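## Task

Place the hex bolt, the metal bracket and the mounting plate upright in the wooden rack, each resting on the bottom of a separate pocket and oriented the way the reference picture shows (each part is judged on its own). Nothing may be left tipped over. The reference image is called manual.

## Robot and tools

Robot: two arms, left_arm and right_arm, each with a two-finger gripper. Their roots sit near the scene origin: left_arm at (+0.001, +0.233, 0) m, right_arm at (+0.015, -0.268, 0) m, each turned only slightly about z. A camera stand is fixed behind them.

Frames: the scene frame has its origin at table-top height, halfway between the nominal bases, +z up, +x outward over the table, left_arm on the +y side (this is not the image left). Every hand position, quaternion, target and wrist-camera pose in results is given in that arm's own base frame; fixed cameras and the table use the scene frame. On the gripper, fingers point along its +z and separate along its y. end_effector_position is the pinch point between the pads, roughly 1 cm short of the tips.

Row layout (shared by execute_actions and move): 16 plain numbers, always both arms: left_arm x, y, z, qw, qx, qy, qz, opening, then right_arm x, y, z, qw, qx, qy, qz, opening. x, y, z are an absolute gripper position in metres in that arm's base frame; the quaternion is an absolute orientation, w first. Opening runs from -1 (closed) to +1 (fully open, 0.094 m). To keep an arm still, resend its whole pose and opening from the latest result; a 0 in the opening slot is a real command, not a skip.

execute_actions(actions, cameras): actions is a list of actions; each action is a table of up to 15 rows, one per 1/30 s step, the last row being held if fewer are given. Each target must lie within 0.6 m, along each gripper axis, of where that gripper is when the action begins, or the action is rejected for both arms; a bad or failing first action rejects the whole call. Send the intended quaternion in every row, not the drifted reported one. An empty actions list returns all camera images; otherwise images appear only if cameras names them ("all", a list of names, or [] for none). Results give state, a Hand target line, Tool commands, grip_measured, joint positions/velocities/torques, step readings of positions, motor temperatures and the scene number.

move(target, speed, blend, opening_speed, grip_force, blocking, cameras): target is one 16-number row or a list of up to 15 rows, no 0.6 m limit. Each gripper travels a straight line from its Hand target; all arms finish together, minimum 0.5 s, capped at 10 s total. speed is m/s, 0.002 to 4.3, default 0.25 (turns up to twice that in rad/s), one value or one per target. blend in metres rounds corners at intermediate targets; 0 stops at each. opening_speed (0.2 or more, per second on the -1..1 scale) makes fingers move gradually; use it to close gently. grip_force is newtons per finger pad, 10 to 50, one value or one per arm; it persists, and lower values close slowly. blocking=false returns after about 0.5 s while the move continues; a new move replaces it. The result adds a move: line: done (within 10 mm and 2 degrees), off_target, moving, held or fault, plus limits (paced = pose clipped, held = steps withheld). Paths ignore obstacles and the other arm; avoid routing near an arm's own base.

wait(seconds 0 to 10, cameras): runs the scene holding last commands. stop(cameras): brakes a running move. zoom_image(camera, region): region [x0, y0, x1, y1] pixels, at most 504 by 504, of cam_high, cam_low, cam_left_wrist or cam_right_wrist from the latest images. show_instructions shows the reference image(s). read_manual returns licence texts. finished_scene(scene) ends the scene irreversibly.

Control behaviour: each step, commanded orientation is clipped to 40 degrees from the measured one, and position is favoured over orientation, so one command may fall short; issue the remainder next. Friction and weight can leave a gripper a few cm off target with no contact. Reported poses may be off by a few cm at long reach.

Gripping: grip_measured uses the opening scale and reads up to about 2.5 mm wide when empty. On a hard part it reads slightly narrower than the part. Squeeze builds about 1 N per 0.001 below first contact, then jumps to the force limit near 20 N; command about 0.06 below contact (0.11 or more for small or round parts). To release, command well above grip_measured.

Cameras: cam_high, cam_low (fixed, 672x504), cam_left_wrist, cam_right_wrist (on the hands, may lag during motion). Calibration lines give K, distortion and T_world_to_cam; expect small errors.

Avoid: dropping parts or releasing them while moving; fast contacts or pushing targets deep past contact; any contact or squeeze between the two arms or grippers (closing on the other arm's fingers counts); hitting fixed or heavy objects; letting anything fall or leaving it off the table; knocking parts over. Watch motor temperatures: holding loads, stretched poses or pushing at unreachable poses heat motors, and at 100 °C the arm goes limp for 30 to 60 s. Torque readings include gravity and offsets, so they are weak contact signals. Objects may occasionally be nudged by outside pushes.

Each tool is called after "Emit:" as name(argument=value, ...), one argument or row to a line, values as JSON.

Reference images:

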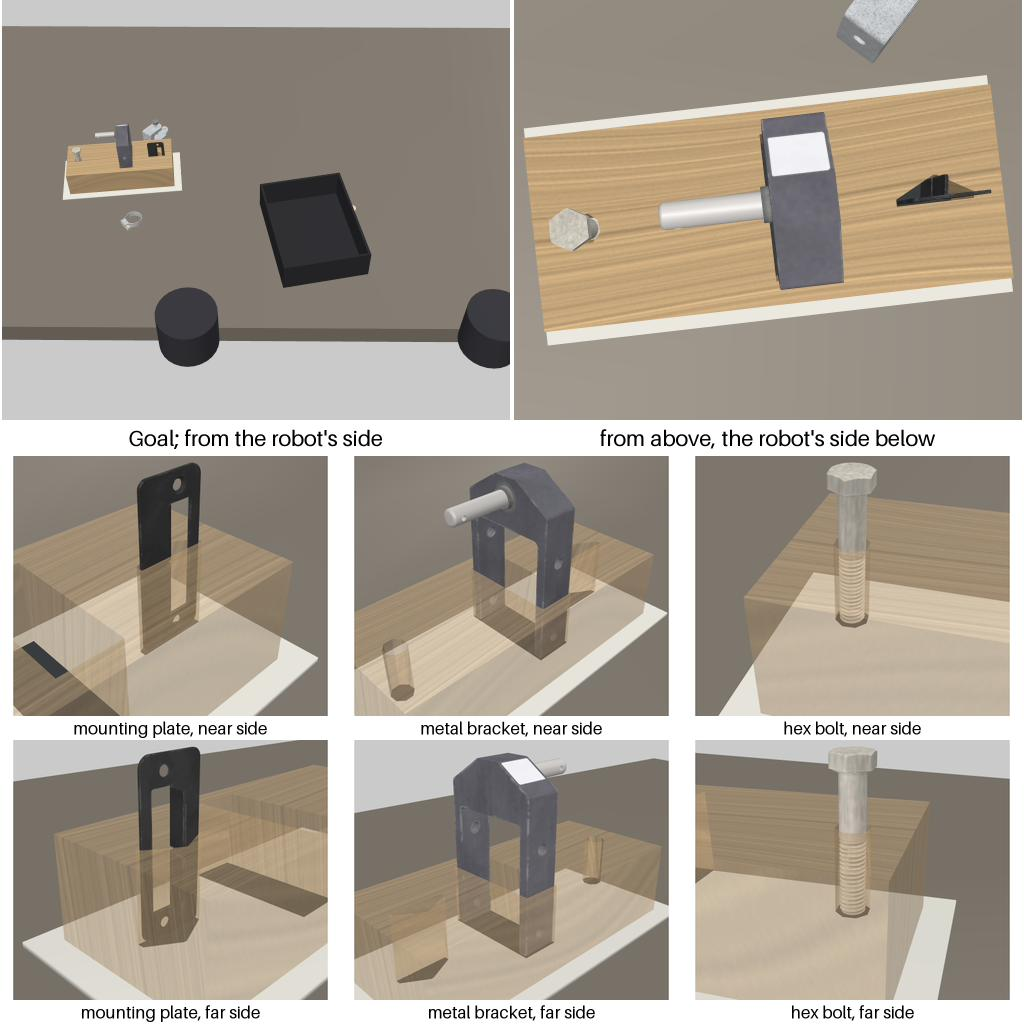

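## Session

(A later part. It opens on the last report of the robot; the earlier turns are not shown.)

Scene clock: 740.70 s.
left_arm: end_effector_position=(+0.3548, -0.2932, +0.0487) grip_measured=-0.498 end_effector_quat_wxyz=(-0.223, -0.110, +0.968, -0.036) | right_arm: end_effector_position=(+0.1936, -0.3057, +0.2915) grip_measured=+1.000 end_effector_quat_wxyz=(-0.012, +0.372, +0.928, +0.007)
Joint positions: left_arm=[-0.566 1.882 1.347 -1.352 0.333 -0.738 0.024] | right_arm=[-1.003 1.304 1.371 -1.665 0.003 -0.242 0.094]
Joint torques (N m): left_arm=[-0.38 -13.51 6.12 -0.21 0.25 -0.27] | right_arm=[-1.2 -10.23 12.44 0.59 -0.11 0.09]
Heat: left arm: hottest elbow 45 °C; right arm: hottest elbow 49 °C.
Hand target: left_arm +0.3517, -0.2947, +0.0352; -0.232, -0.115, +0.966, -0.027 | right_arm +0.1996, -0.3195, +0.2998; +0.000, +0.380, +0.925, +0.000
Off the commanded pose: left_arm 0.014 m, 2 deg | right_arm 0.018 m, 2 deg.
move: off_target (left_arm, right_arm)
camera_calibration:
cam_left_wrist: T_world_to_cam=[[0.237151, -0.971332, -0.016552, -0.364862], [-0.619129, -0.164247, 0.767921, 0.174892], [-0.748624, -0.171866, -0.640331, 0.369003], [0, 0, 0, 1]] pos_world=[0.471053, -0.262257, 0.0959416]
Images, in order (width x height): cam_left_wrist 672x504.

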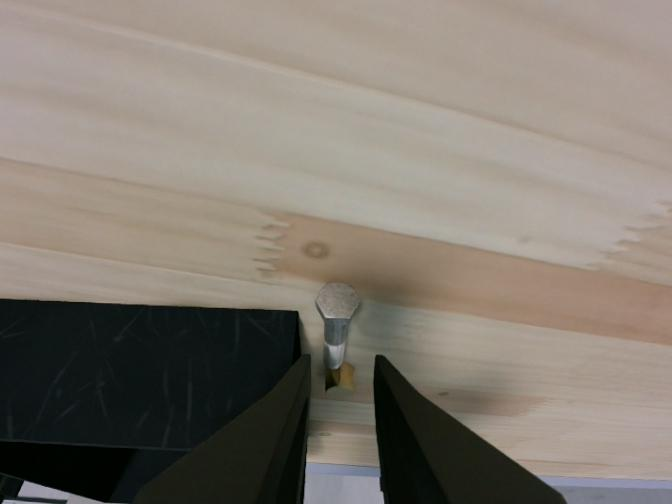

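Emit:
move(
  target=[
    [0.335,-0.291,0.020,-0.2318,-0.1151,0.9656,-0.0276,-0.55,0.20,-0.32,0.30,0,0.38,0.925,0,1],
  ],
  speed=0.06,
  cameras=["cam_left_wrist","cam_low"],
)

Emit:
zoom_image(
  camera="cam_left_wrist",
  region=[230, 250, 480, 450],
)

Emit:
zoom_image(
  camera="cam_low",
  region=[290, 180, 430, 300],
)

Scene clock: 757.57 s.
left_arm: end_effector_position=(+0.3496, -0.2908, +0.0309) grip_measured=-0.548 end_effector_quat_wxyz=(-0.215, -0.112, +0.969, -0.041) | right_arm: end_effector_position=(+0.1936, -0.3057, +0.2915) grip_measured=+1.000 end_effector_quat_wxyz=(-0.012, +0.372, +0.928, +0.007)
Joint positions: left_arm=[-0.567 1.882 1.296 -1.28 0.334 -0.748 0.021] | right_arm=[-1.003 1.304 1.371 -1.665 0.003 -0.242 0.094]
Joint torques (N m): left_arm=[-1.44 -14.21 4.7 -0.73 0.3 -0.24] | right_arm=[-1.26 -10.23 12.44 0.59 -0.11 0.09]
Heat: left arm: hottest elbow 44 °C; right arm: hottest elbow 50 °C.
Hand target: left_arm +0.3351, -0.2906, +0.0204; -0.232, -0.115, +0.966, -0.027 | right_arm +0.1996, -0.3195, +0.2998; +0.000, +0.380, +0.925, +0.000
Off the commanded pose: left_arm 0.018 m, 2 deg | right_arm 0.018 m, 2 deg.
move: off_target (left_arm, right_arm)
camera_calibration:
cam_left_wrist: T_world_to_cam=[[0.244527, -0.96963, -0.00484915, -0.363997], [-0.629886, -0.162646, 0.759467, 0.190318], [-0.737191, -0.182656, -0.650528, 0.347329], [0, 0, 0, 1]] pos_world=[0.464933, -0.258546, 0.079642]
Images, in order (width x height): cam_low 672x504, cam_left_wrist 672x504.

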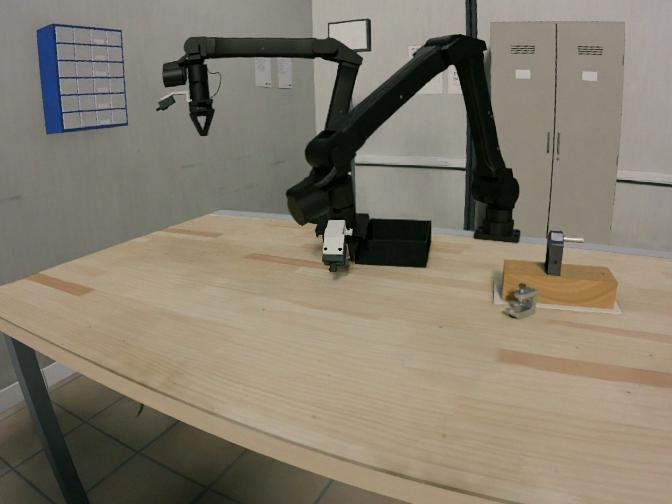

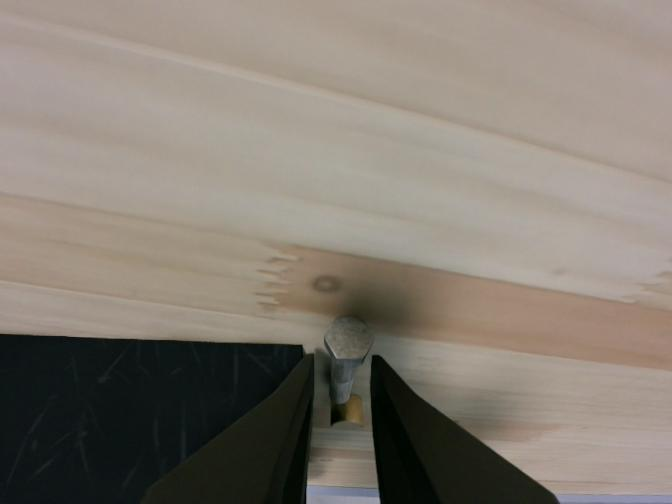

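Scaled by 2.016 from the camera's 672x504 image, which has a finer 960x720 frame.

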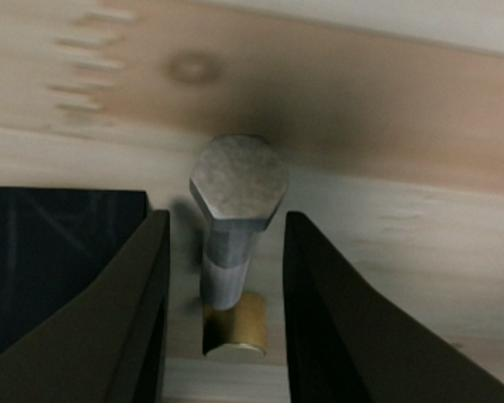

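Scaled by 3.600 from the camera's 672x504 image, which has a finer 960x720 frame.

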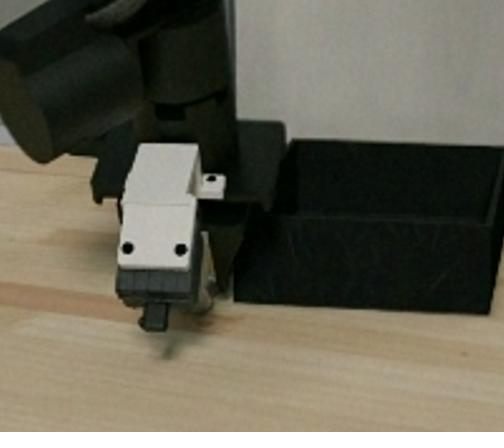

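Emit:
move(
  target=[0.330,-0.294,0.009,-0.2318,-0.1151,0.9656,-0.0276,-0.55,0.20,-0.32,0.30,0,0.38,0.925,0,1],
  speed=0.08,
  cameras=["cam_left_wrist"],
)

Scene clock: 799.33 s.
left_arm: end_effector_position=(+0.3499, -0.2910, +0.0247) grip_measured=-0.548 end_effector_quat_wxyz=(-0.209, -0.115, +0.970, -0.045) | right_arm: end_effector_position=(+0.1936, -0.3057, +0.2915) grip_measured=+1.000 end_effector_quat_wxyz=(-0.012, +0.372, +0.928, +0.007)
Joint positions: left_arm=[-0.567 1.882 1.28 -1.248 0.334 -0.756 0.021] | right_arm=[-1.003 1.304 1.371 -1.665 0.003 -0.242 0.094]
Joint torques (N m): left_arm=[-1.9 -13.45 4.49 -0.65 0.44 -0.24] | right_arm=[-1.26 -10.29 12.44 0.59 -0.11 0.1]
Motor temperatures (°C): left_arm=[28 28 42 25 24 24 24] | right_arm=[24 30 50 25 23 23 24]
Heat: left arm: hottest elbow 42 °C; right arm: hottest elbow 50 °C.
Hand target: left_arm +0.3302, -0.2932, +0.0097; -0.231, -0.115, +0.966, -0.027 | right_arm +0.1996, -0.3195, +0.2998; +0.000, +0.380, +0.925, +0.000
Off the commanded pose: left_arm 0.026 m, 3 deg | right_arm 0.018 m, 2 deg.
move: off_target (left_arm, right_arm)
camera_calibration:
cam_left_wrist: T_world_to_cam=[[0.252286, -0.967646, 0.00368784, -0.366649], [-0.638402, -0.163578, 0.75212, 0.198142], [-0.727183, -0.192104, -0.659015, 0.337498], [0, 0, 0, 1]] pos_world=[0.464417, -0.25754, 0.0747415]
Images, in order (width x height): cam_left_wrist 672x504.

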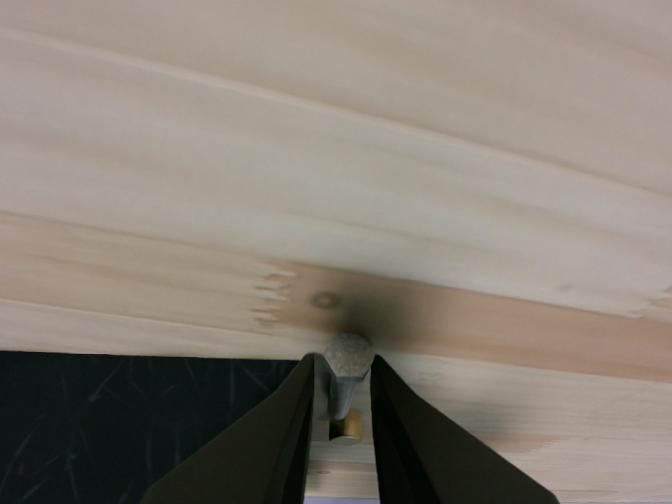

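Emit:
move(
  target=[
    [0.318,-0.294,0.016,-0.2318,-0.1151,0.9656,-0.0276,-0.55,0.20,-0.32,0.30,0,0.38,0.925,0,1],
  ],
  speed=0.08,
  cameras=["cam_left_wrist"],
)

Scene clock: 805.63 s.
left_arm: end_effector_position=(+0.3495, -0.2907, +0.0229) grip_measured=-0.548 end_effector_quat_wxyz=(-0.205, -0.119, +0.970, -0.048) | right_arm: end_effector_position=(+0.1936, -0.3057, +0.2915) grip_measured=+1.000 end_effector_quat_wxyz=(-0.012, +0.372, +0.928, +0.007)
Joint positions: left_arm=[-0.567 1.876 1.268 -1.229 0.334 -0.766 0.021] | right_arm=[-1.003 1.304 1.371 -1.665 0.003 -0.242 0.094]
Joint torques (N m): left_arm=[-2.61 -15.21 3.28 -1.31 0.58 -0.28] | right_arm=[-1.26 -10.23 12.44 0.59 -0.11 0.1]
Heat: left arm: hottest elbow 42 °C; right arm: hottest elbow 50 °C.
Hand target: left_arm +0.3192, -0.2929, +0.0163; -0.231, -0.115, +0.966, -0.027 | right_arm +0.1996, -0.3195, +0.2998; +0.000, +0.380, +0.925, +0.000
Off the commanded pose: left_arm 0.032 m, 4 deg | right_arm 0.018 m, 2 deg.
move: off_target (left_arm, right_arm)
camera_calibration:
cam_left_wrist: T_world_to_cam=[[0.260278, -0.965493, 0.00892036, -0.368521], [-0.643797, -0.166655, 0.746828, 0.200379], [-0.71957, -0.200126, -0.664957, 0.331152], [0, 0, 0, 1]] pos_world=[0.463208, -0.256138, 0.0738405]
Images, in order (width x height): cam_left_wrist 672x504.

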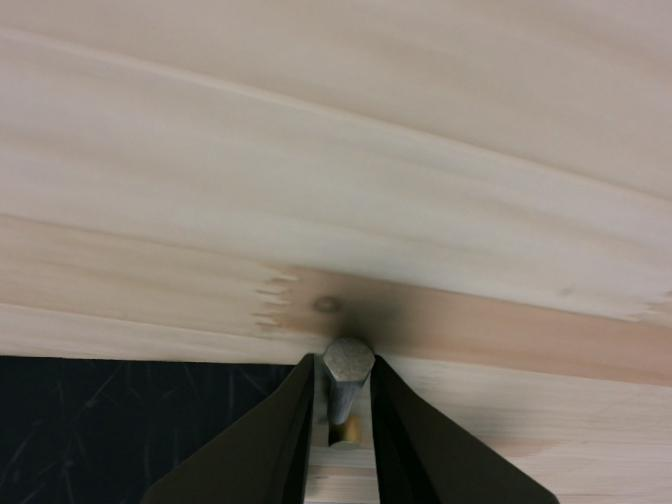

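Emit:
move(
  target=[
    [0.345,-0.291,0.014,-0.2318,-0.1151,0.9656,-0.0276,-0.55,0.20,-0.32,0.30,0,0.38,0.925,0,1],
    [0.345,-0.291,0.014,-0.2318,-0.1151,0.9656,-0.0276,-0.98,0.20,-0.32,0.30,0,0.38,0.925,0,1],
  ],
  opening_speed=0.8,
  speed=0.1,
  cameras=["cam_left_wrist"],
)

Emit:
move(
  target=[0.415,-0.275,0.024,-0.2318,-0.1151,0.9656,-0.0276,-0.98,0.20,-0.32,0.30,0,0.38,0.925,0,1],
  speed=0.1,
  cameras=["cam_left_wrist","cam_low"],
)

Scene clock: 824.63 s.
left_arm: end_effector_position=(+0.3493, -0.2893, +0.0232) grip_measured=-0.697 end_effector_quat_wxyz=(-0.214, -0.119, +0.969, -0.039) | right_arm: end_effector_position=(+0.1936, -0.3057, +0.2915) grip_measured=+1.000 end_effector_quat_wxyz=(-0.012, +0.372, +0.928, +0.007)
Joint positions: left_arm=[-0.566 1.89 1.285 -1.26 0.329 -0.761 0.014] | right_arm=[-1.003 1.304 1.371 -1.665 0.003 -0.242 0.094]
Joint torques (N m): left_arm=[-0.67 -11.93 6.91 -1.4 0.38 -0.01] | right_arm=[-1.26 -10.23 12.44 0.61 -0.11 0.09]
Heat: left arm: hottest elbow 41 °C; right arm: hottest elbow 50 °C.
Hand target: left_arm +0.3449, -0.2908, +0.0141; -0.232, -0.115, +0.966, -0.028 | right_arm +0.1996, -0.3195, +0.2998; +0.000, +0.380, +0.925, +0.000
Off the commanded pose: left_arm 0.010 m, 2 deg | right_arm 0.018 m, 2 deg.
move: off_target (right_arm); target 2's new opening was sent with left_arm's hand 0.011 m and 3 deg from that target
camera_calibration:
cam_left_wrist: T_world_to_cam=[[0.25568, -0.966686, -0.0121077, -0.365446], [-0.629659, -0.176017, 0.756669, 0.192335], [-0.733592, -0.185841, -0.653686, 0.340371], [0, 0, 0, 1]] pos_world=[0.464236, -0.256162, 0.072537]
Images, in order (width x height): cam_left_wrist 672x504.

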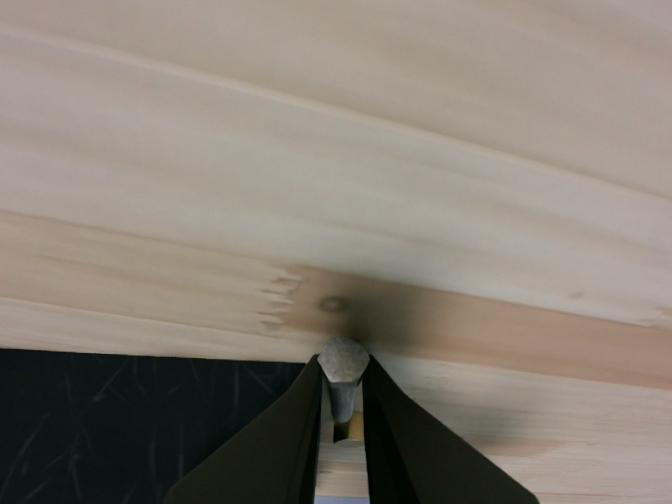

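Scene clock: 826.03 s.
left_arm: end_effector_position=(+0.4053, -0.2719, +0.0288) grip_measured=-0.698 end_effector_quat_wxyz=(-0.230, -0.120, +0.965, -0.028) | right_arm: end_effector_position=(+0.1936, -0.3057, +0.2915) grip_measured=+1.000 end_effector_quat_wxyz=(-0.012, +0.372, +0.928, +0.007)
Joint positions: left_arm=[-0.483 1.998 1.466 -1.399 0.305 -0.674 0.014] | right_arm=[-1.003 1.304 1.371 -1.665 0.003 -0.242 0.094]
Joint torques (N m): left_arm=[0.44 -14.68 8.83 -1.11 0.06 0] | right_arm=[-1.26 -10.23 12.44 0.59 -0.11 0.09]
Heat: left arm: hottest elbow 41 °C; right arm: hottest elbow 50 °C.
Hand target: left_arm +0.4147, -0.2748, +0.0239; -0.231, -0.115, +0.966, -0.028 | right_arm +0.1996, -0.3195, +0.2998; +0.000, +0.380, +0.925, +0.000
Off the commanded pose: left_arm 0.011 m, 1 deg | right_arm 0.018 m, 2 deg.
move: off_target (left_arm, right_arm)
camera_calibration:
cam_left_wrist: T_world_to_cam=[[0.252013, -0.967021, -0.0368652, -0.36075], [-0.603176, -0.186754, 0.775436, 0.212193], [-0.756748, -0.173184, -0.630349, 0.400378], [0, 0, 0, 1]] pos_world=[0.521889, -0.239886, 0.074536]
Images, in order (width x height): cam_low 672x504, cam_left_wrist 672x504.

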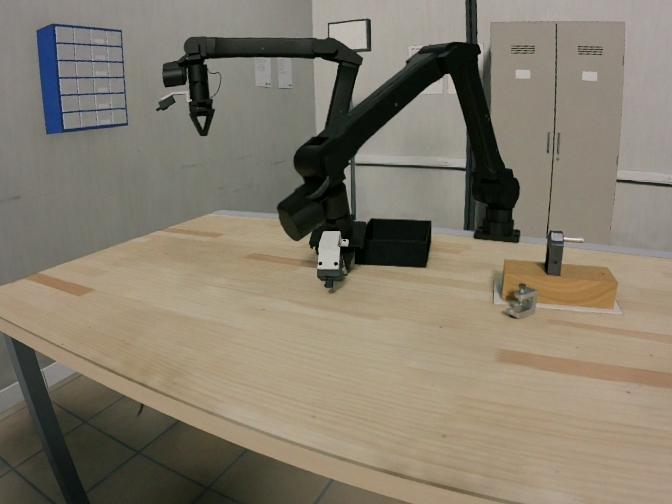

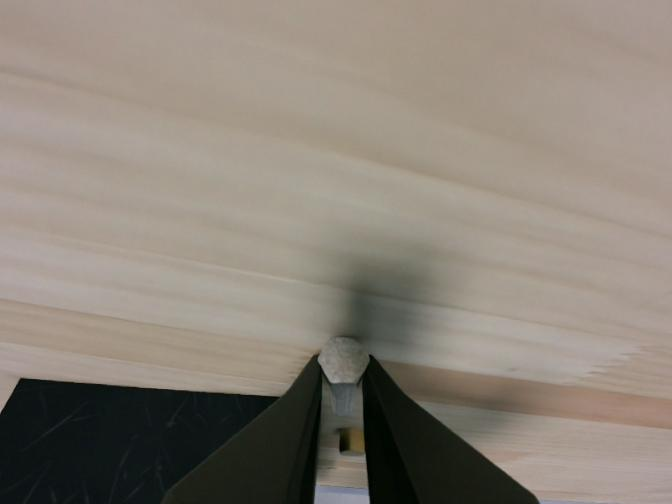

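Emit:
move(
  target=[
    [0.405,-0.268,0.17,-0.2318,-0.1151,0.9656,-0.0276,-0.98,0.20,-0.32,0.30,0,0.38,0.925,0,1],
  ],
  speed=0.15,
  cameras=["cam_left_wrist","cam_low"],
)

Emit:
zoom_image(
  camera="cam_low",
  region=[260, 160, 420, 280],
)

Scene clock: 839.67 s.
left_arm: end_effector_position=(+0.3947, -0.2662, +0.1558) grip_measured=-0.698 end_effector_quat_wxyz=(-0.233, -0.119, +0.965, -0.026) | right_arm: end_effector_position=(+0.1936, -0.3057, +0.2915) grip_measured=+1.000 end_effector_quat_wxyz=(-0.012, +0.372, +0.928, +0.007)
Joint positions: left_arm=[-0.483 1.847 1.59 -1.684 0.304 -0.672 0.014] | right_arm=[-1.003 1.304 1.371 -1.665 0.003 -0.242 0.094]
Joint torques (N m): left_arm=[0.5 -16.67 9.78 -0.95 0.12 -0.04] | right_arm=[-1.2 -10.23 12.44 0.59 -0.11 0.09]
Heat: left arm: hottest elbow 41 °C; right arm: hottest elbow 50 °C.
Hand target: left_arm +0.4044, -0.2677, +0.1695; -0.220, -0.118, +0.968, -0.035 | right_arm +0.1996, -0.3195, +0.2998; +0.000, +0.380, +0.925, +0.000
Off the commanded pose: left_arm 0.018 m, 1 deg | right_arm 0.018 m, 2 deg.
joint sent to its limit (left arm) — joint 4 (wrist pitch), lower limit. The joint targets still meet the commanded pose.
move: off_target (left_arm, right_arm)
camera_calibration:
cam_left_wrist: T_world_to_cam=[[0.250162, -0.967256, -0.0428276, -0.346225], [-0.597549, -0.189047, 0.779228, 0.105017], [-0.76181, -0.169342, -0.625275, 0.475623], [0, 0, 0, 1]] pos_world=[0.511699, -0.234492, 0.200735]
Images, in order (width x height): cam_low 672x504, cam_left_wrist 672x504.

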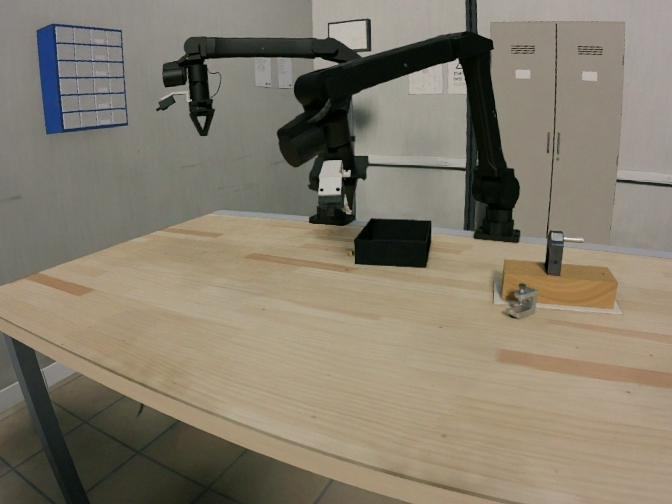

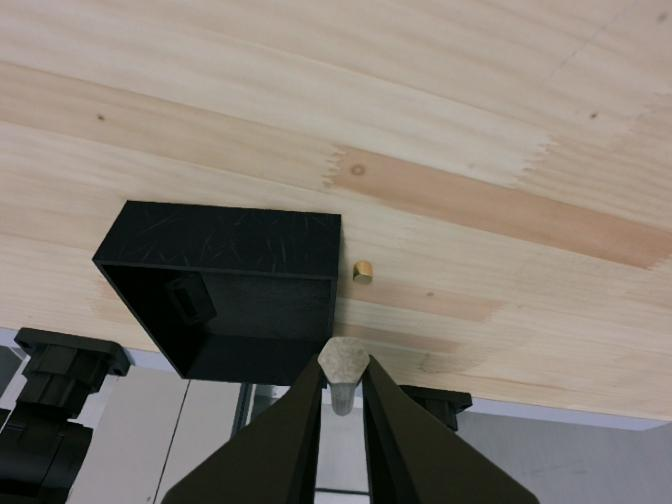

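Scaled by 3.150 from the camera's 672x504 image, which has a finer 960x720 frame.

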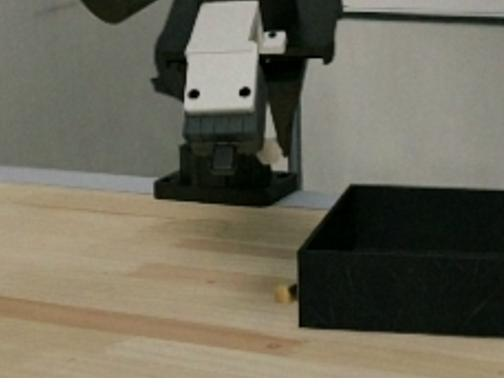

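Emit:
move(
  target=[
    [0.36,-0.20,0.25,0.5212,-0.0595,0.8506,0.0365,-0.98,0.20,-0.32,0.30,0,0.38,0.925,0,1],
    [0.34,0.0,0.25,0.5212,-0.0595,0.8506,0.0365,-0.98,0.20,-0.32,0.30,0,0.38,0.925,0,1],
    [0.355,0.23,0.20,0.5212,-0.0595,0.8506,0.0365,-0.98,0.20,-0.32,0.30,0,0.38,0.925,0,1],
  ],
  blend=[0.04,0.04,0],
  speed=0.3,
  cameras=["cam_left_wrist","cam_low"],
)

Emit:
zoom_image(
  camera="cam_low",
  region=[480, 160, 660, 320],
)

Emit:
zoom_image(
  camera="cam_left_wrist",
  region=[200, 240, 480, 504],
)

Scene clock: 875.93 s.
left_arm: end_effector_position=(+0.3432, +0.2167, +0.1794) grip_measured=-0.699 end_effector_quat_wxyz=(+0.506, -0.072, +0.859, +0.020) | right_arm: end_effector_position=(+0.1936, -0.3057, +0.2915) grip_measured=+1.000 end_effector_quat_wxyz=(-0.012, +0.372, +0.928, +0.007)
Joint positions: left_arm=[0.801 1.014 0.521 -0.129 0.579 0.33 0.014] | right_arm=[-1.003 1.304 1.371 -1.665 0.003 -0.242 0.094]
Joint torques (N m): left_arm=[0.91 -3.66 11.23 1.73 0.36 0.04] | right_arm=[-1.26 -10.29 12.44 0.59 -0.11 0.1]
Heat: left arm: hottest elbow 44 °C; right arm: hottest elbow 50 °C.
Hand target: left_arm +0.3538, +0.2291, +0.2003; +0.521, -0.059, +0.851, +0.037 | right_arm +0.1996, -0.3195, +0.2998; +0.000, +0.380, +0.925, +0.000
Off the commanded pose: left_arm 0.027 m, 3 deg | right_arm 0.018 m, 2 deg.
move: off_target (left_arm, right_arm)
camera_calibration:
cam_left_wrist: T_world_to_cam=[[0.180713, -0.9825, 0.045131, 0.146047], [-0.784549, -0.171673, -0.595828, 0.454225], [0.593148, 0.0722663, -0.801843, 0.0472506], [0, 0, 0, 1]] pos_world=[0.301943, 0.218055, 0.301936]
Images, in order (width x height): cam_low 672x504, cam_left_wrist 672x504.

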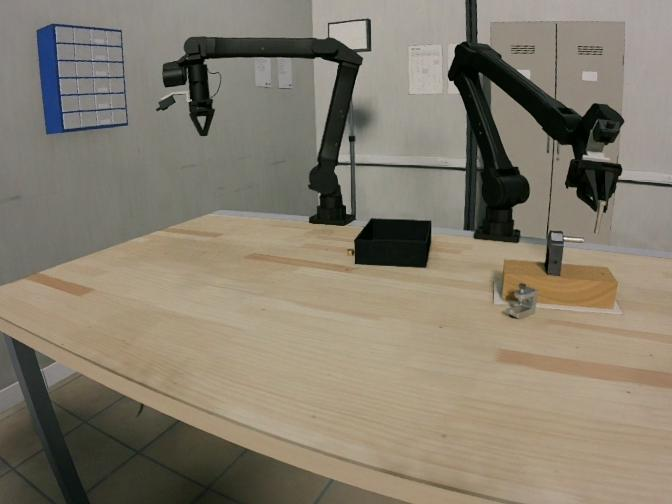

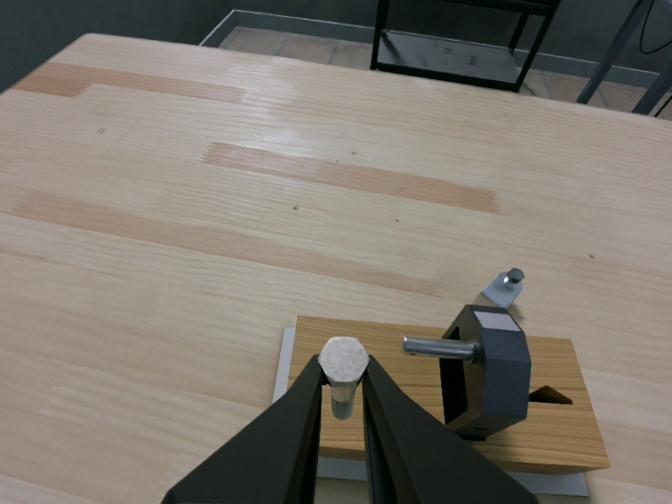

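Scaled by 2.800 from the camera's 672x504 image, which has a finer 960x720 frame.

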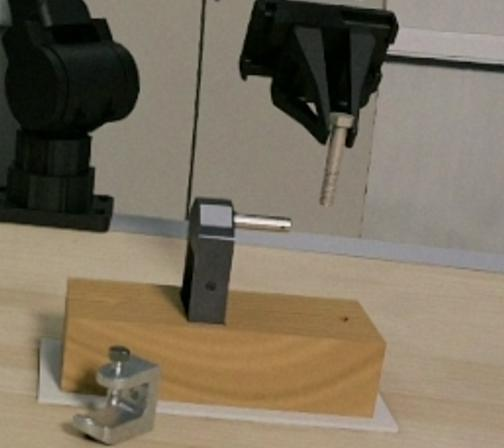

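Scaled by 1.800 from the camera's 672x504 image, which has a finer 960x720 frame.

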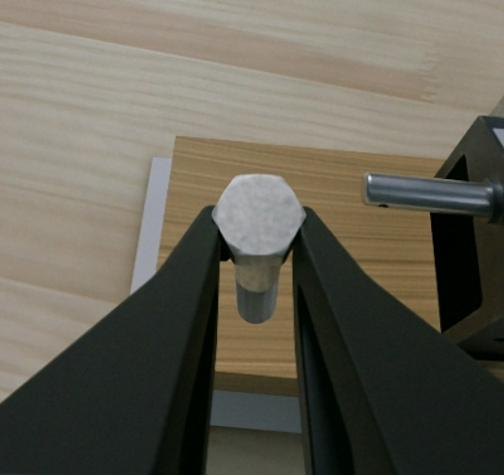

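Emit:
move(
  target=[0.376,0.243,0.158,0.5650,-0.0575,0.8221,0.0395,-0.98,0.20,-0.32,0.30,0,0.38,0.925,0,1],
  speed=0.12,
  cameras=["cam_left_wrist","cam_low","cam_high"],
)

Emit:
zoom_image(
  camera="cam_low",
  region=[520, 200, 640, 320],
)

Emit:
zoom_image(
  camera="cam_left_wrist",
  region=[240, 300, 440, 500],
)

Scene clock: 904.67 s.
left_arm: end_effector_position=(+0.3740, +0.2427, +0.1617) grip_measured=-0.699 end_effector_quat_wxyz=(+0.564, -0.054, +0.823, +0.045) | right_arm: end_effector_position=(+0.1936, -0.3057, +0.2915) grip_measured=+1.000 end_effector_quat_wxyz=(-0.012, +0.372, +0.928, +0.007)
Joint positions: left_arm=[0.801 1.212 0.491 0.269 0.607 0.284 0.014] | right_arm=[-1.003 1.304 1.371 -1.665 0.003 -0.242 0.094]
Joint torques (N m): left_arm=[0.32 -4.84 7.04 1.88 0.27 -0.22] | right_arm=[-1.2 -10.29 12.42 0.61 -0.11 0.1]
Motor temperatures (°C): left_arm=[28 29 50 25 24 24 25] | right_arm=[24 30 51 25 23 23 24]
Heat: left arm: hottest elbow 50 °C; right arm: hottest elbow 51 °C.
Hand target: left_arm +0.3759, +0.2429, +0.1581; +0.565, -0.057, +0.822, +0.040 | right_arm +0.1996, -0.3195, +0.2998; +0.000, +0.380, +0.925, +0.000
Off the commanded pose: left_arm 0.004 m, 1 deg | right_arm 0.018 m, 2 deg.
move: off_target (right_arm)
camera_calibration:
cam_left_wrist: T_world_to_cam=[[0.173444, -0.984843, -0.000803719, 0.177591], [-0.698534, -0.122445, -0.705022, 0.445812], [0.694238, 0.122843, -0.709185, -0.0521114], [0, 0, 0, 1]] pos_world=[0.316791, 0.235888, 0.277494]
Images, in order (width x height): cam_high 672x504, cam_low 672x504, cam_left_wrist 672x504.

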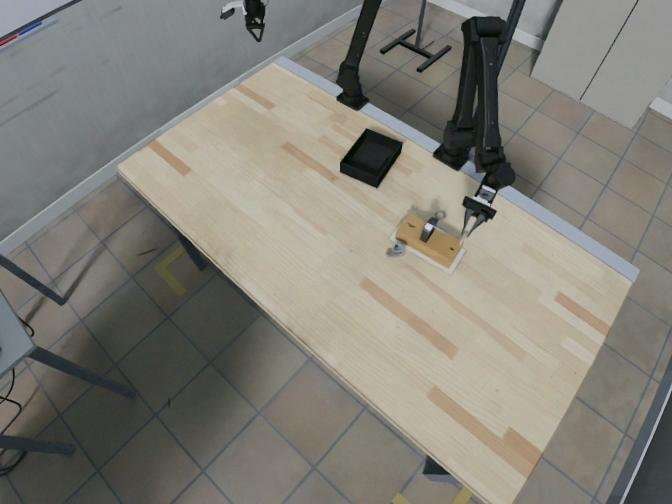

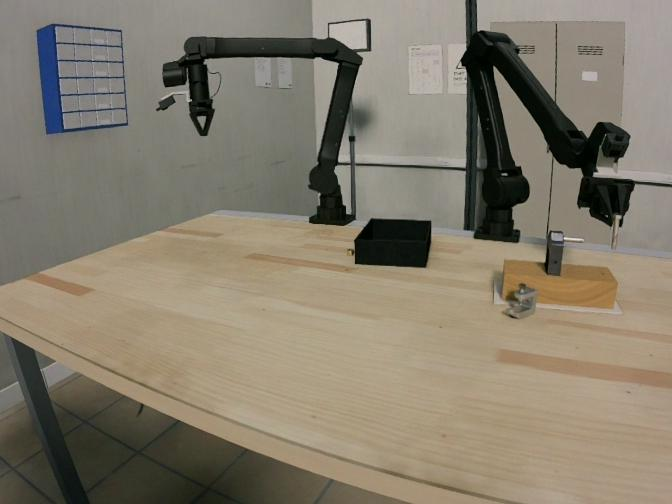

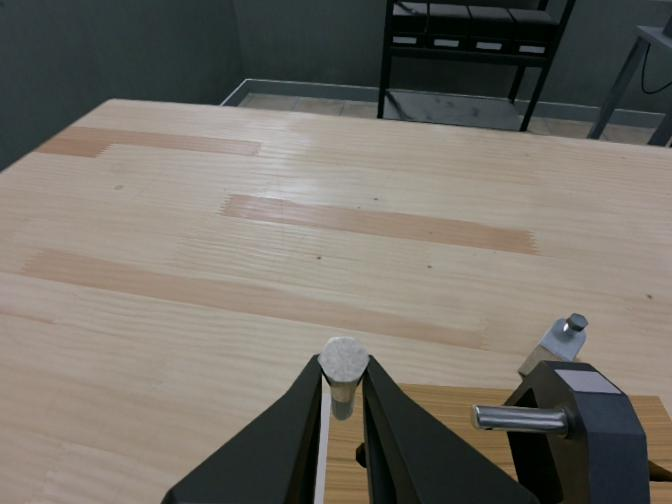

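Scaled by 4.200 from the camera's 672x504 image, which has a finer 960x720 frame.

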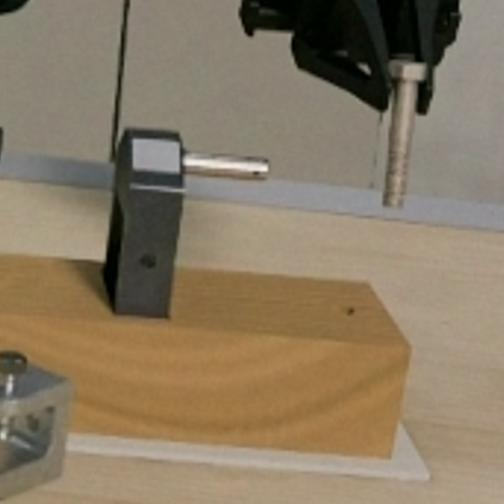

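Scaled by 2.520 from the camera's 672x504 image, which has a finer 960x720 frame.

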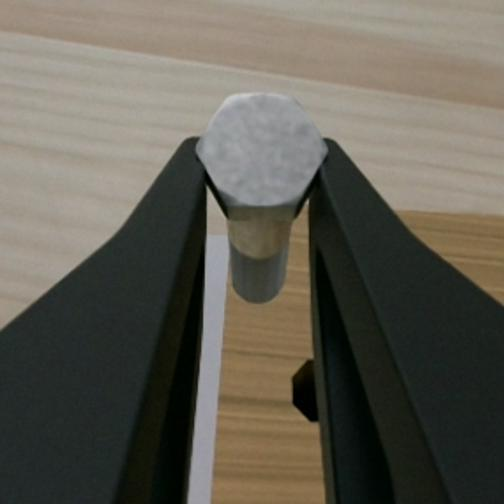

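Emit:
move(
  target=[0.367,0.229,0.144,0.5650,-0.0575,0.8221,0.0395,-0.98,0.20,-0.32,0.30,0,0.38,0.925,0,1],
  speed=0.1,
  cameras=["cam_left_wrist","cam_low","cam_high"],
)

Emit:
zoom_image(
  camera="cam_low",
  region=[520, 200, 640, 320],
)

Emit:
zoom_image(
  camera="cam_left_wrist",
  region=[240, 300, 440, 500],
)

Emit:
zoom_image(
  camera="cam_high",
  region=[400, 180, 500, 280],
)

Scene clock: 924.47 s.
left_arm: end_effector_position=(+0.3641, +0.2315, +0.1450) grip_measured=-0.699 end_effector_quat_wxyz=(+0.563, -0.057, +0.824, +0.043) | right_arm: end_effector_position=(+0.1936, -0.3057, +0.2915) grip_measured=+1.000 end_effector_quat_wxyz=(-0.012, +0.372, +0.928, +0.007)
Joint positions: left_arm=[0.797 1.212 0.434 0.322 0.601 0.278 0.014] | right_arm=[-1.003 1.304 1.371 -1.665 0.003 -0.242 0.094]
Joint torques (N m): left_arm=[-0.73 -5.25 6.67 1.87 0.18 -0.22] | right_arm=[-1.2 -10.23 12.44 0.61 -0.11 0.1]
Heat: left arm: hottest elbow 47 °C; right arm: hottest elbow 51 °C.
Hand target: left_arm +0.3670, +0.2291, +0.1442; +0.565, -0.057, +0.822, +0.040 | right_arm +0.1996, -0.3195, +0.2998; +0.000, +0.380, +0.925, +0.000
Off the commanded pose: left_arm 0.004 m, 1 deg | right_arm 0.018 m, 2 deg.
move: off_target (right_arm)
camera_calibration:
cam_left_wrist: T_world_to_cam=[[0.177401, -0.984126, 0.00507241, 0.165847], [-0.700459, -0.129884, -0.701775, 0.427741], [0.691293, 0.120942, -0.712381, -0.05381], [0, 0, 0, 1]] pos_world=[0.307392, 0.225279, 0.261004]
Images, in order (width x height): cam_high 672x504, cam_low 672x504, cam_left_wrist 672x504.

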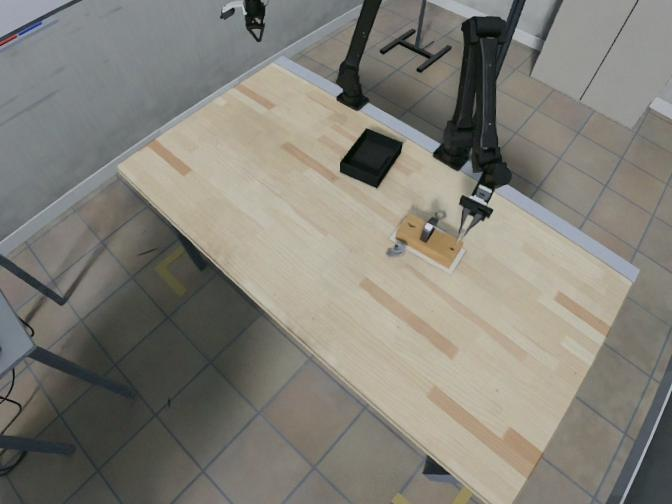

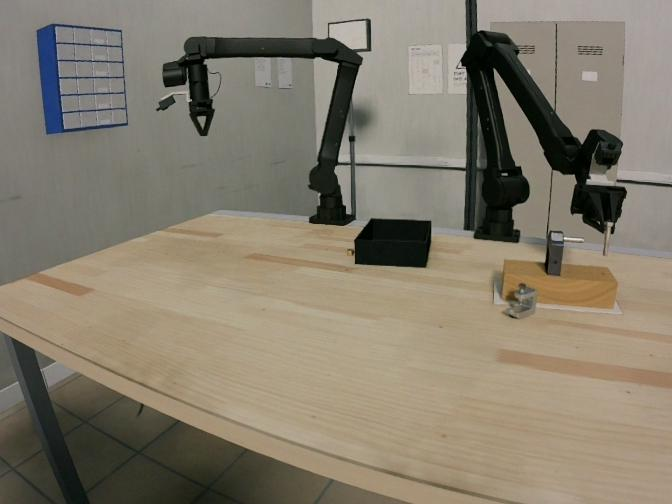

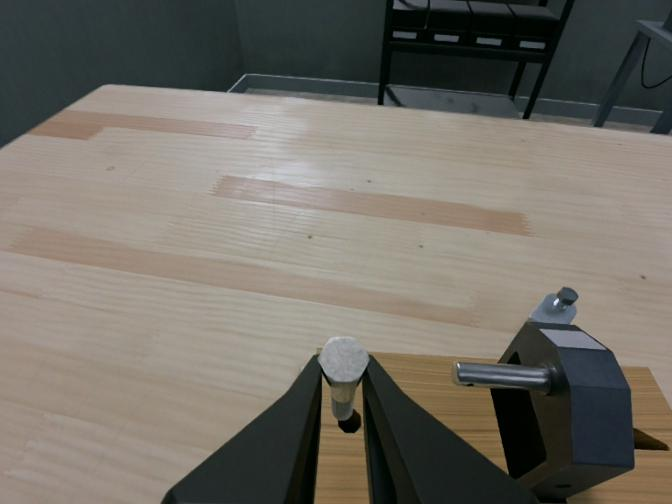

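Scaled by 4.200 from the camera's 672x504 image, which has a finer 960x720 frame.

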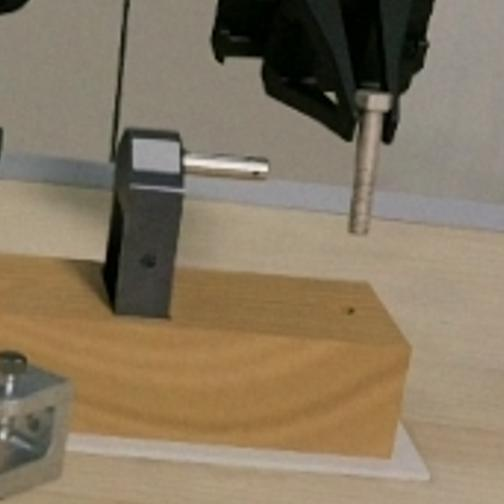

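Scaled by 2.520 from the camera's 672x504 image, which has a finer 960x720 frame.

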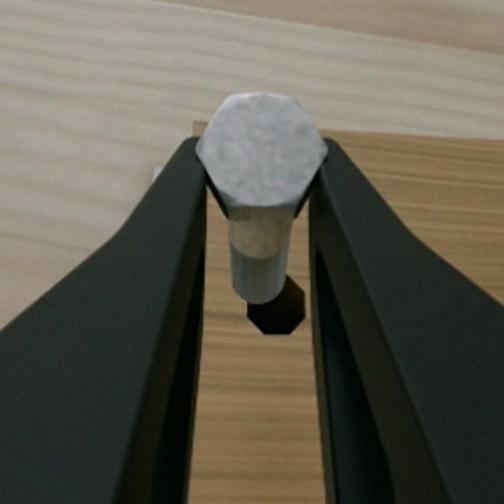

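Scaled by 5.040 from the camera's 672x504 image, which has a finer 960x720 frame.

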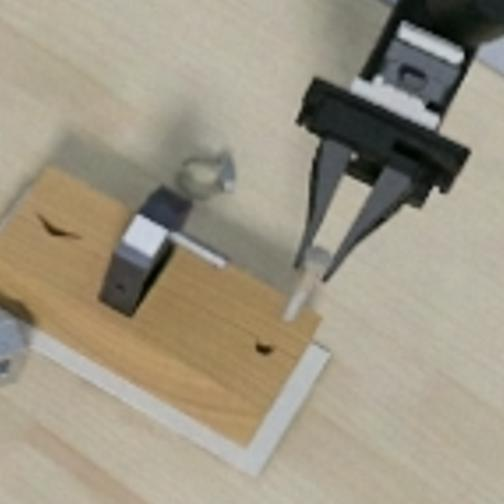

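Emit:
move(
  target=[0.371,0.2225,0.138,0.5650,-0.0575,0.8221,0.0395,-0.98,0.20,-0.32,0.30,0,0.38,0.925,0,1],
  speed=0.08,
  cameras=["cam_left_wrist"],
)

Emit:
zoom_image(
  camera="cam_left_wrist",
  region=[290, 320, 400, 440],
)

Scene clock: 939.50 s.
left_arm: end_effector_position=(+0.3683, +0.2249, +0.1424) grip_measured=-0.699 end_effector_quat_wxyz=(+0.565, -0.055, +0.822, +0.045) | right_arm: end_effector_position=(+0.1936, -0.3057, +0.2915) grip_measured=+1.000 end_effector_quat_wxyz=(-0.012, +0.372, +0.928, +0.007)
Joint positions: left_arm=[0.771 1.219 0.422 0.356 0.578 0.265 0.014] | right_arm=[-1.003 1.304 1.371 -1.665 0.003 -0.242 0.094]
Joint torques (N m): left_arm=[-0.38 -4.72 6.43 1.81 0.15 -0.21] | right_arm=[-1.26 -10.29 12.42 0.59 -0.11 0.09]
Motor temperatures (°C): left_arm=[28 28 45 25 24 24 26] | right_arm=[24 30 51 25 23 23 24]
Heat: left arm: hottest elbow 45 °C; right arm: hottest elbow 51 °C.
Hand target: left_arm +0.3708, +0.2224, +0.1380; +0.565, -0.057, +0.822, +0.039 | right_arm +0.1996, -0.3195, +0.2998; +0.000, +0.380, +0.925, +0.000
Off the commanded pose: left_arm 0.006 m, 1 deg | right_arm 0.018 m, 2 deg.
move: off_target (right_arm)
camera_calibration:
cam_left_wrist: T_world_to_cam=[[0.176813, -0.984244, 0.000112621, 0.159567], [-0.696438, -0.125192, -0.706612, 0.426109], [0.695493, 0.12486, -0.707601, -0.0607475], [0, 0, 0, 1]] pos_world=[0.310795, 0.217983, 0.258091]
Images, in order (width x height): cam_left_wrist 672x504.

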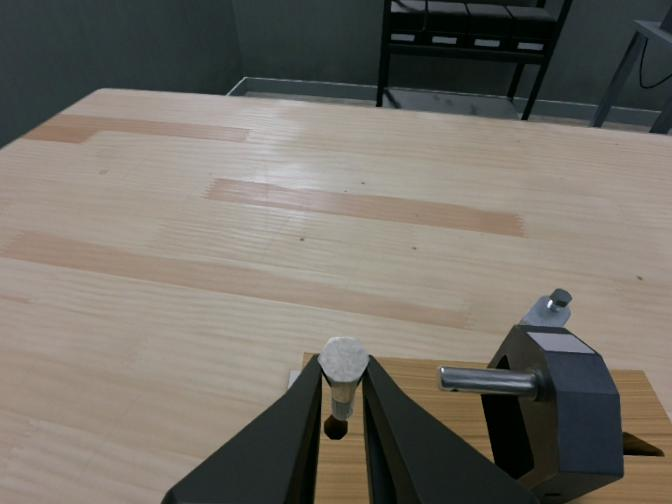

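Scaled by 4.200 from the camera's 672x504 image, which has a finer 960x720 frame.

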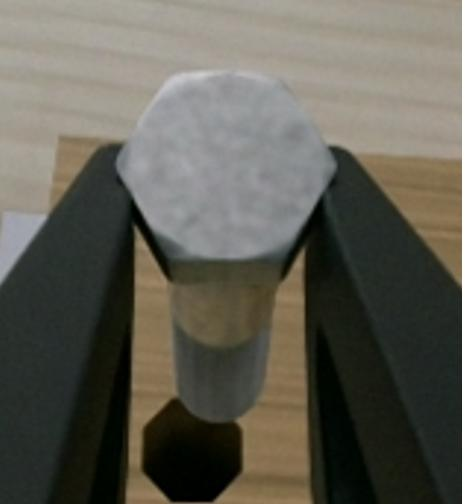

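Emit:
move(
  target=[
    [0.369,0.210,0.138,0.5650,-0.0575,0.8221,0.0395,-0.98,0.20,-0.32,0.30,0,0.38,0.925,0,1],
    [0.369,0.2302,0.138,0.5650,-0.0575,0.8221,0.0395,-0.98,0.20,-0.32,0.30,0,0.38,0.925,0,1],
  ],
  speed=0.08,
  cameras=["cam_left_wrist"],
)

Emit:
zoom_image(
  camera="cam_left_wrist",
  region=[290, 320, 400, 440],
)

Scene clock: 951.60 s.
left_arm: end_effector_position=(+0.3607, +0.2183, +0.1278) grip_measured=-0.699 end_effector_quat_wxyz=(+0.557, -0.064, +0.828, +0.029) | right_arm: end_effector_position=(+0.1936, -0.3057, +0.2915) grip_measured=+1.000 end_effector_quat_wxyz=(-0.012, +0.372, +0.928, +0.007)
Joint positions: left_arm=[0.779 1.229 0.396 0.359 0.595 0.253 0.014] | right_arm=[-1.003 1.304 1.371 -1.665 0.003 -0.242 0.094]
Joint torques (N m): left_arm=[1.14 -4.78 8.85 1.65 0.33 0.03] | right_arm=[-1.26 -10.23 12.44 0.59 -0.11 0.09]
Heat: left arm: hottest elbow 44 °C; right arm: hottest elbow 51 °C.
Hand target: left_arm +0.3684, +0.2297, +0.1381; +0.565, -0.058, +0.822, +0.039 | right_arm +0.1996, -0.3195, +0.2998; +0.000, +0.380, +0.925, +0.000
Off the commanded pose: left_arm 0.018 m, 2 deg | right_arm 0.018 m, 2 deg.
move: off_target (left_arm, right_arm)
camera_calibration:
cam_left_wrist: T_world_to_cam=[[0.173523, -0.984181, 0.0357359, 0.151033], [-0.708985, -0.150023, -0.689082, 0.417451], [0.683543, 0.0942351, -0.723802, -0.0519717], [0, 0, 0, 1]] pos_world=[0.305284, 0.216169, 0.244644]
Images, in order (width x height): cam_left_wrist 672x504.

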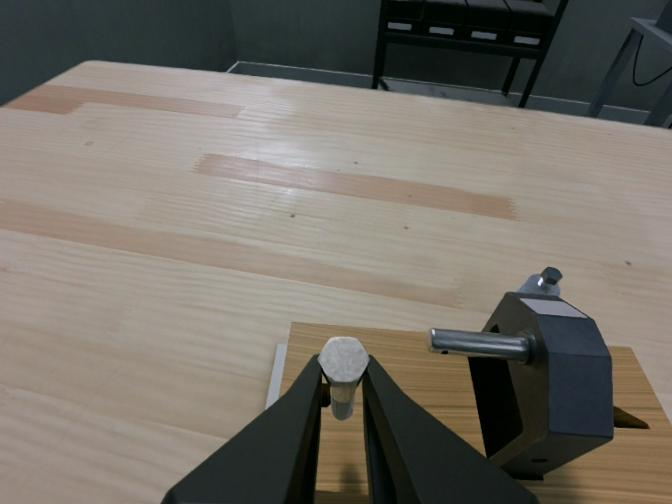

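Scaled by 4.200 from the camera's 672x504 image, which has a finer 960x720 frame.

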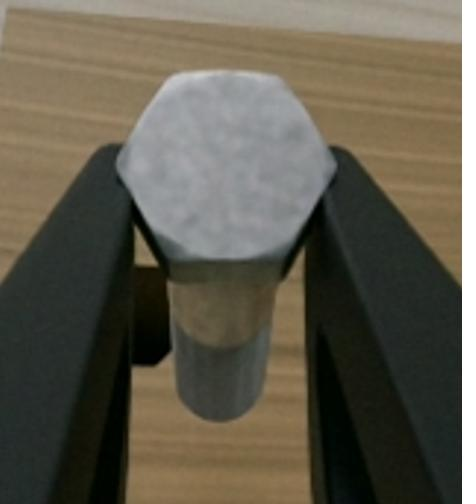

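Emit:
move(
  target=[
    [0.371,0.230,0.155,0.5650,-0.0575,0.8221,0.0395,-0.98,0.20,-0.32,0.30,0,0.38,0.925,0,1],
    [0.372,0.234,0.148,0.5650,-0.0575,0.8221,0.0395,-0.98,0.20,-0.32,0.30,0,0.38,0.925,0,1],
  ],
  speed=0.08,
  cameras=["cam_left_wrist"],
)

Emit:
zoom_image(
  camera="cam_left_wrist",
  region=[290, 320, 400, 440],
)

Scene clock: 964.47 s.
left_arm: end_effector_position=(+0.3620, +0.2193, +0.1337) grip_measured=-0.699 end_effector_quat_wxyz=(+0.553, -0.067, +0.830, +0.024) | right_arm: end_effector_position=(+0.1936, -0.3057, +0.2915) grip_measured=+1.000 end_effector_quat_wxyz=(-0.012, +0.372, +0.928, +0.007)
Joint positions: left_arm=[0.779 1.21 0.415 0.307 0.596 0.253 0.014] | right_arm=[-1.003 1.304 1.371 -1.665 0.003 -0.242 0.094]
Joint torques (N m): left_arm=[1.32 -4.54 9.39 1.78 0.33 0] | right_arm=[-1.2 -10.23 12.44 0.59 -0.11 0.1]
Heat: left arm: hottest elbow 45 °C; right arm: hottest elbow 51 °C.
Hand target: left_arm +0.3710, +0.2334, +0.1481; +0.565, -0.058, +0.822, +0.040 | right_arm +0.1996, -0.3195, +0.2998; +0.000, +0.380, +0.925, +0.000
Off the commanded pose: left_arm 0.023 m, 3 deg | right_arm 0.018 m, 2 deg.
move: off_target (left_arm, right_arm)
camera_calibration:
cam_left_wrist: T_world_to_cam=[[0.172549, -0.984, 0.044386, 0.150639], [-0.715755, -0.156213, -0.680656, 0.425223], [0.676699, 0.0856768, -0.731257, -0.0433217], [0, 0, 0, 1]] pos_world=[0.307679, 0.218367, 0.251065]
Images, in order (width x height): cam_left_wrist 672x504.

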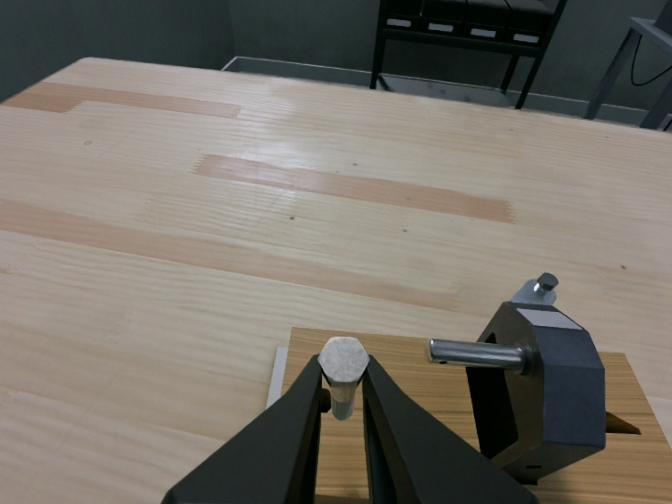

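Scaled by 4.200 from the camera's 672x504 image, which has a finer 960x720 frame.

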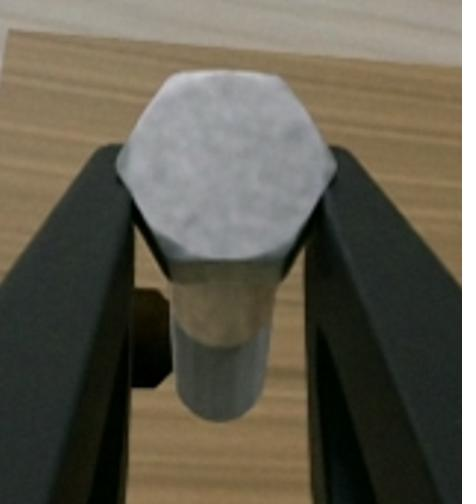

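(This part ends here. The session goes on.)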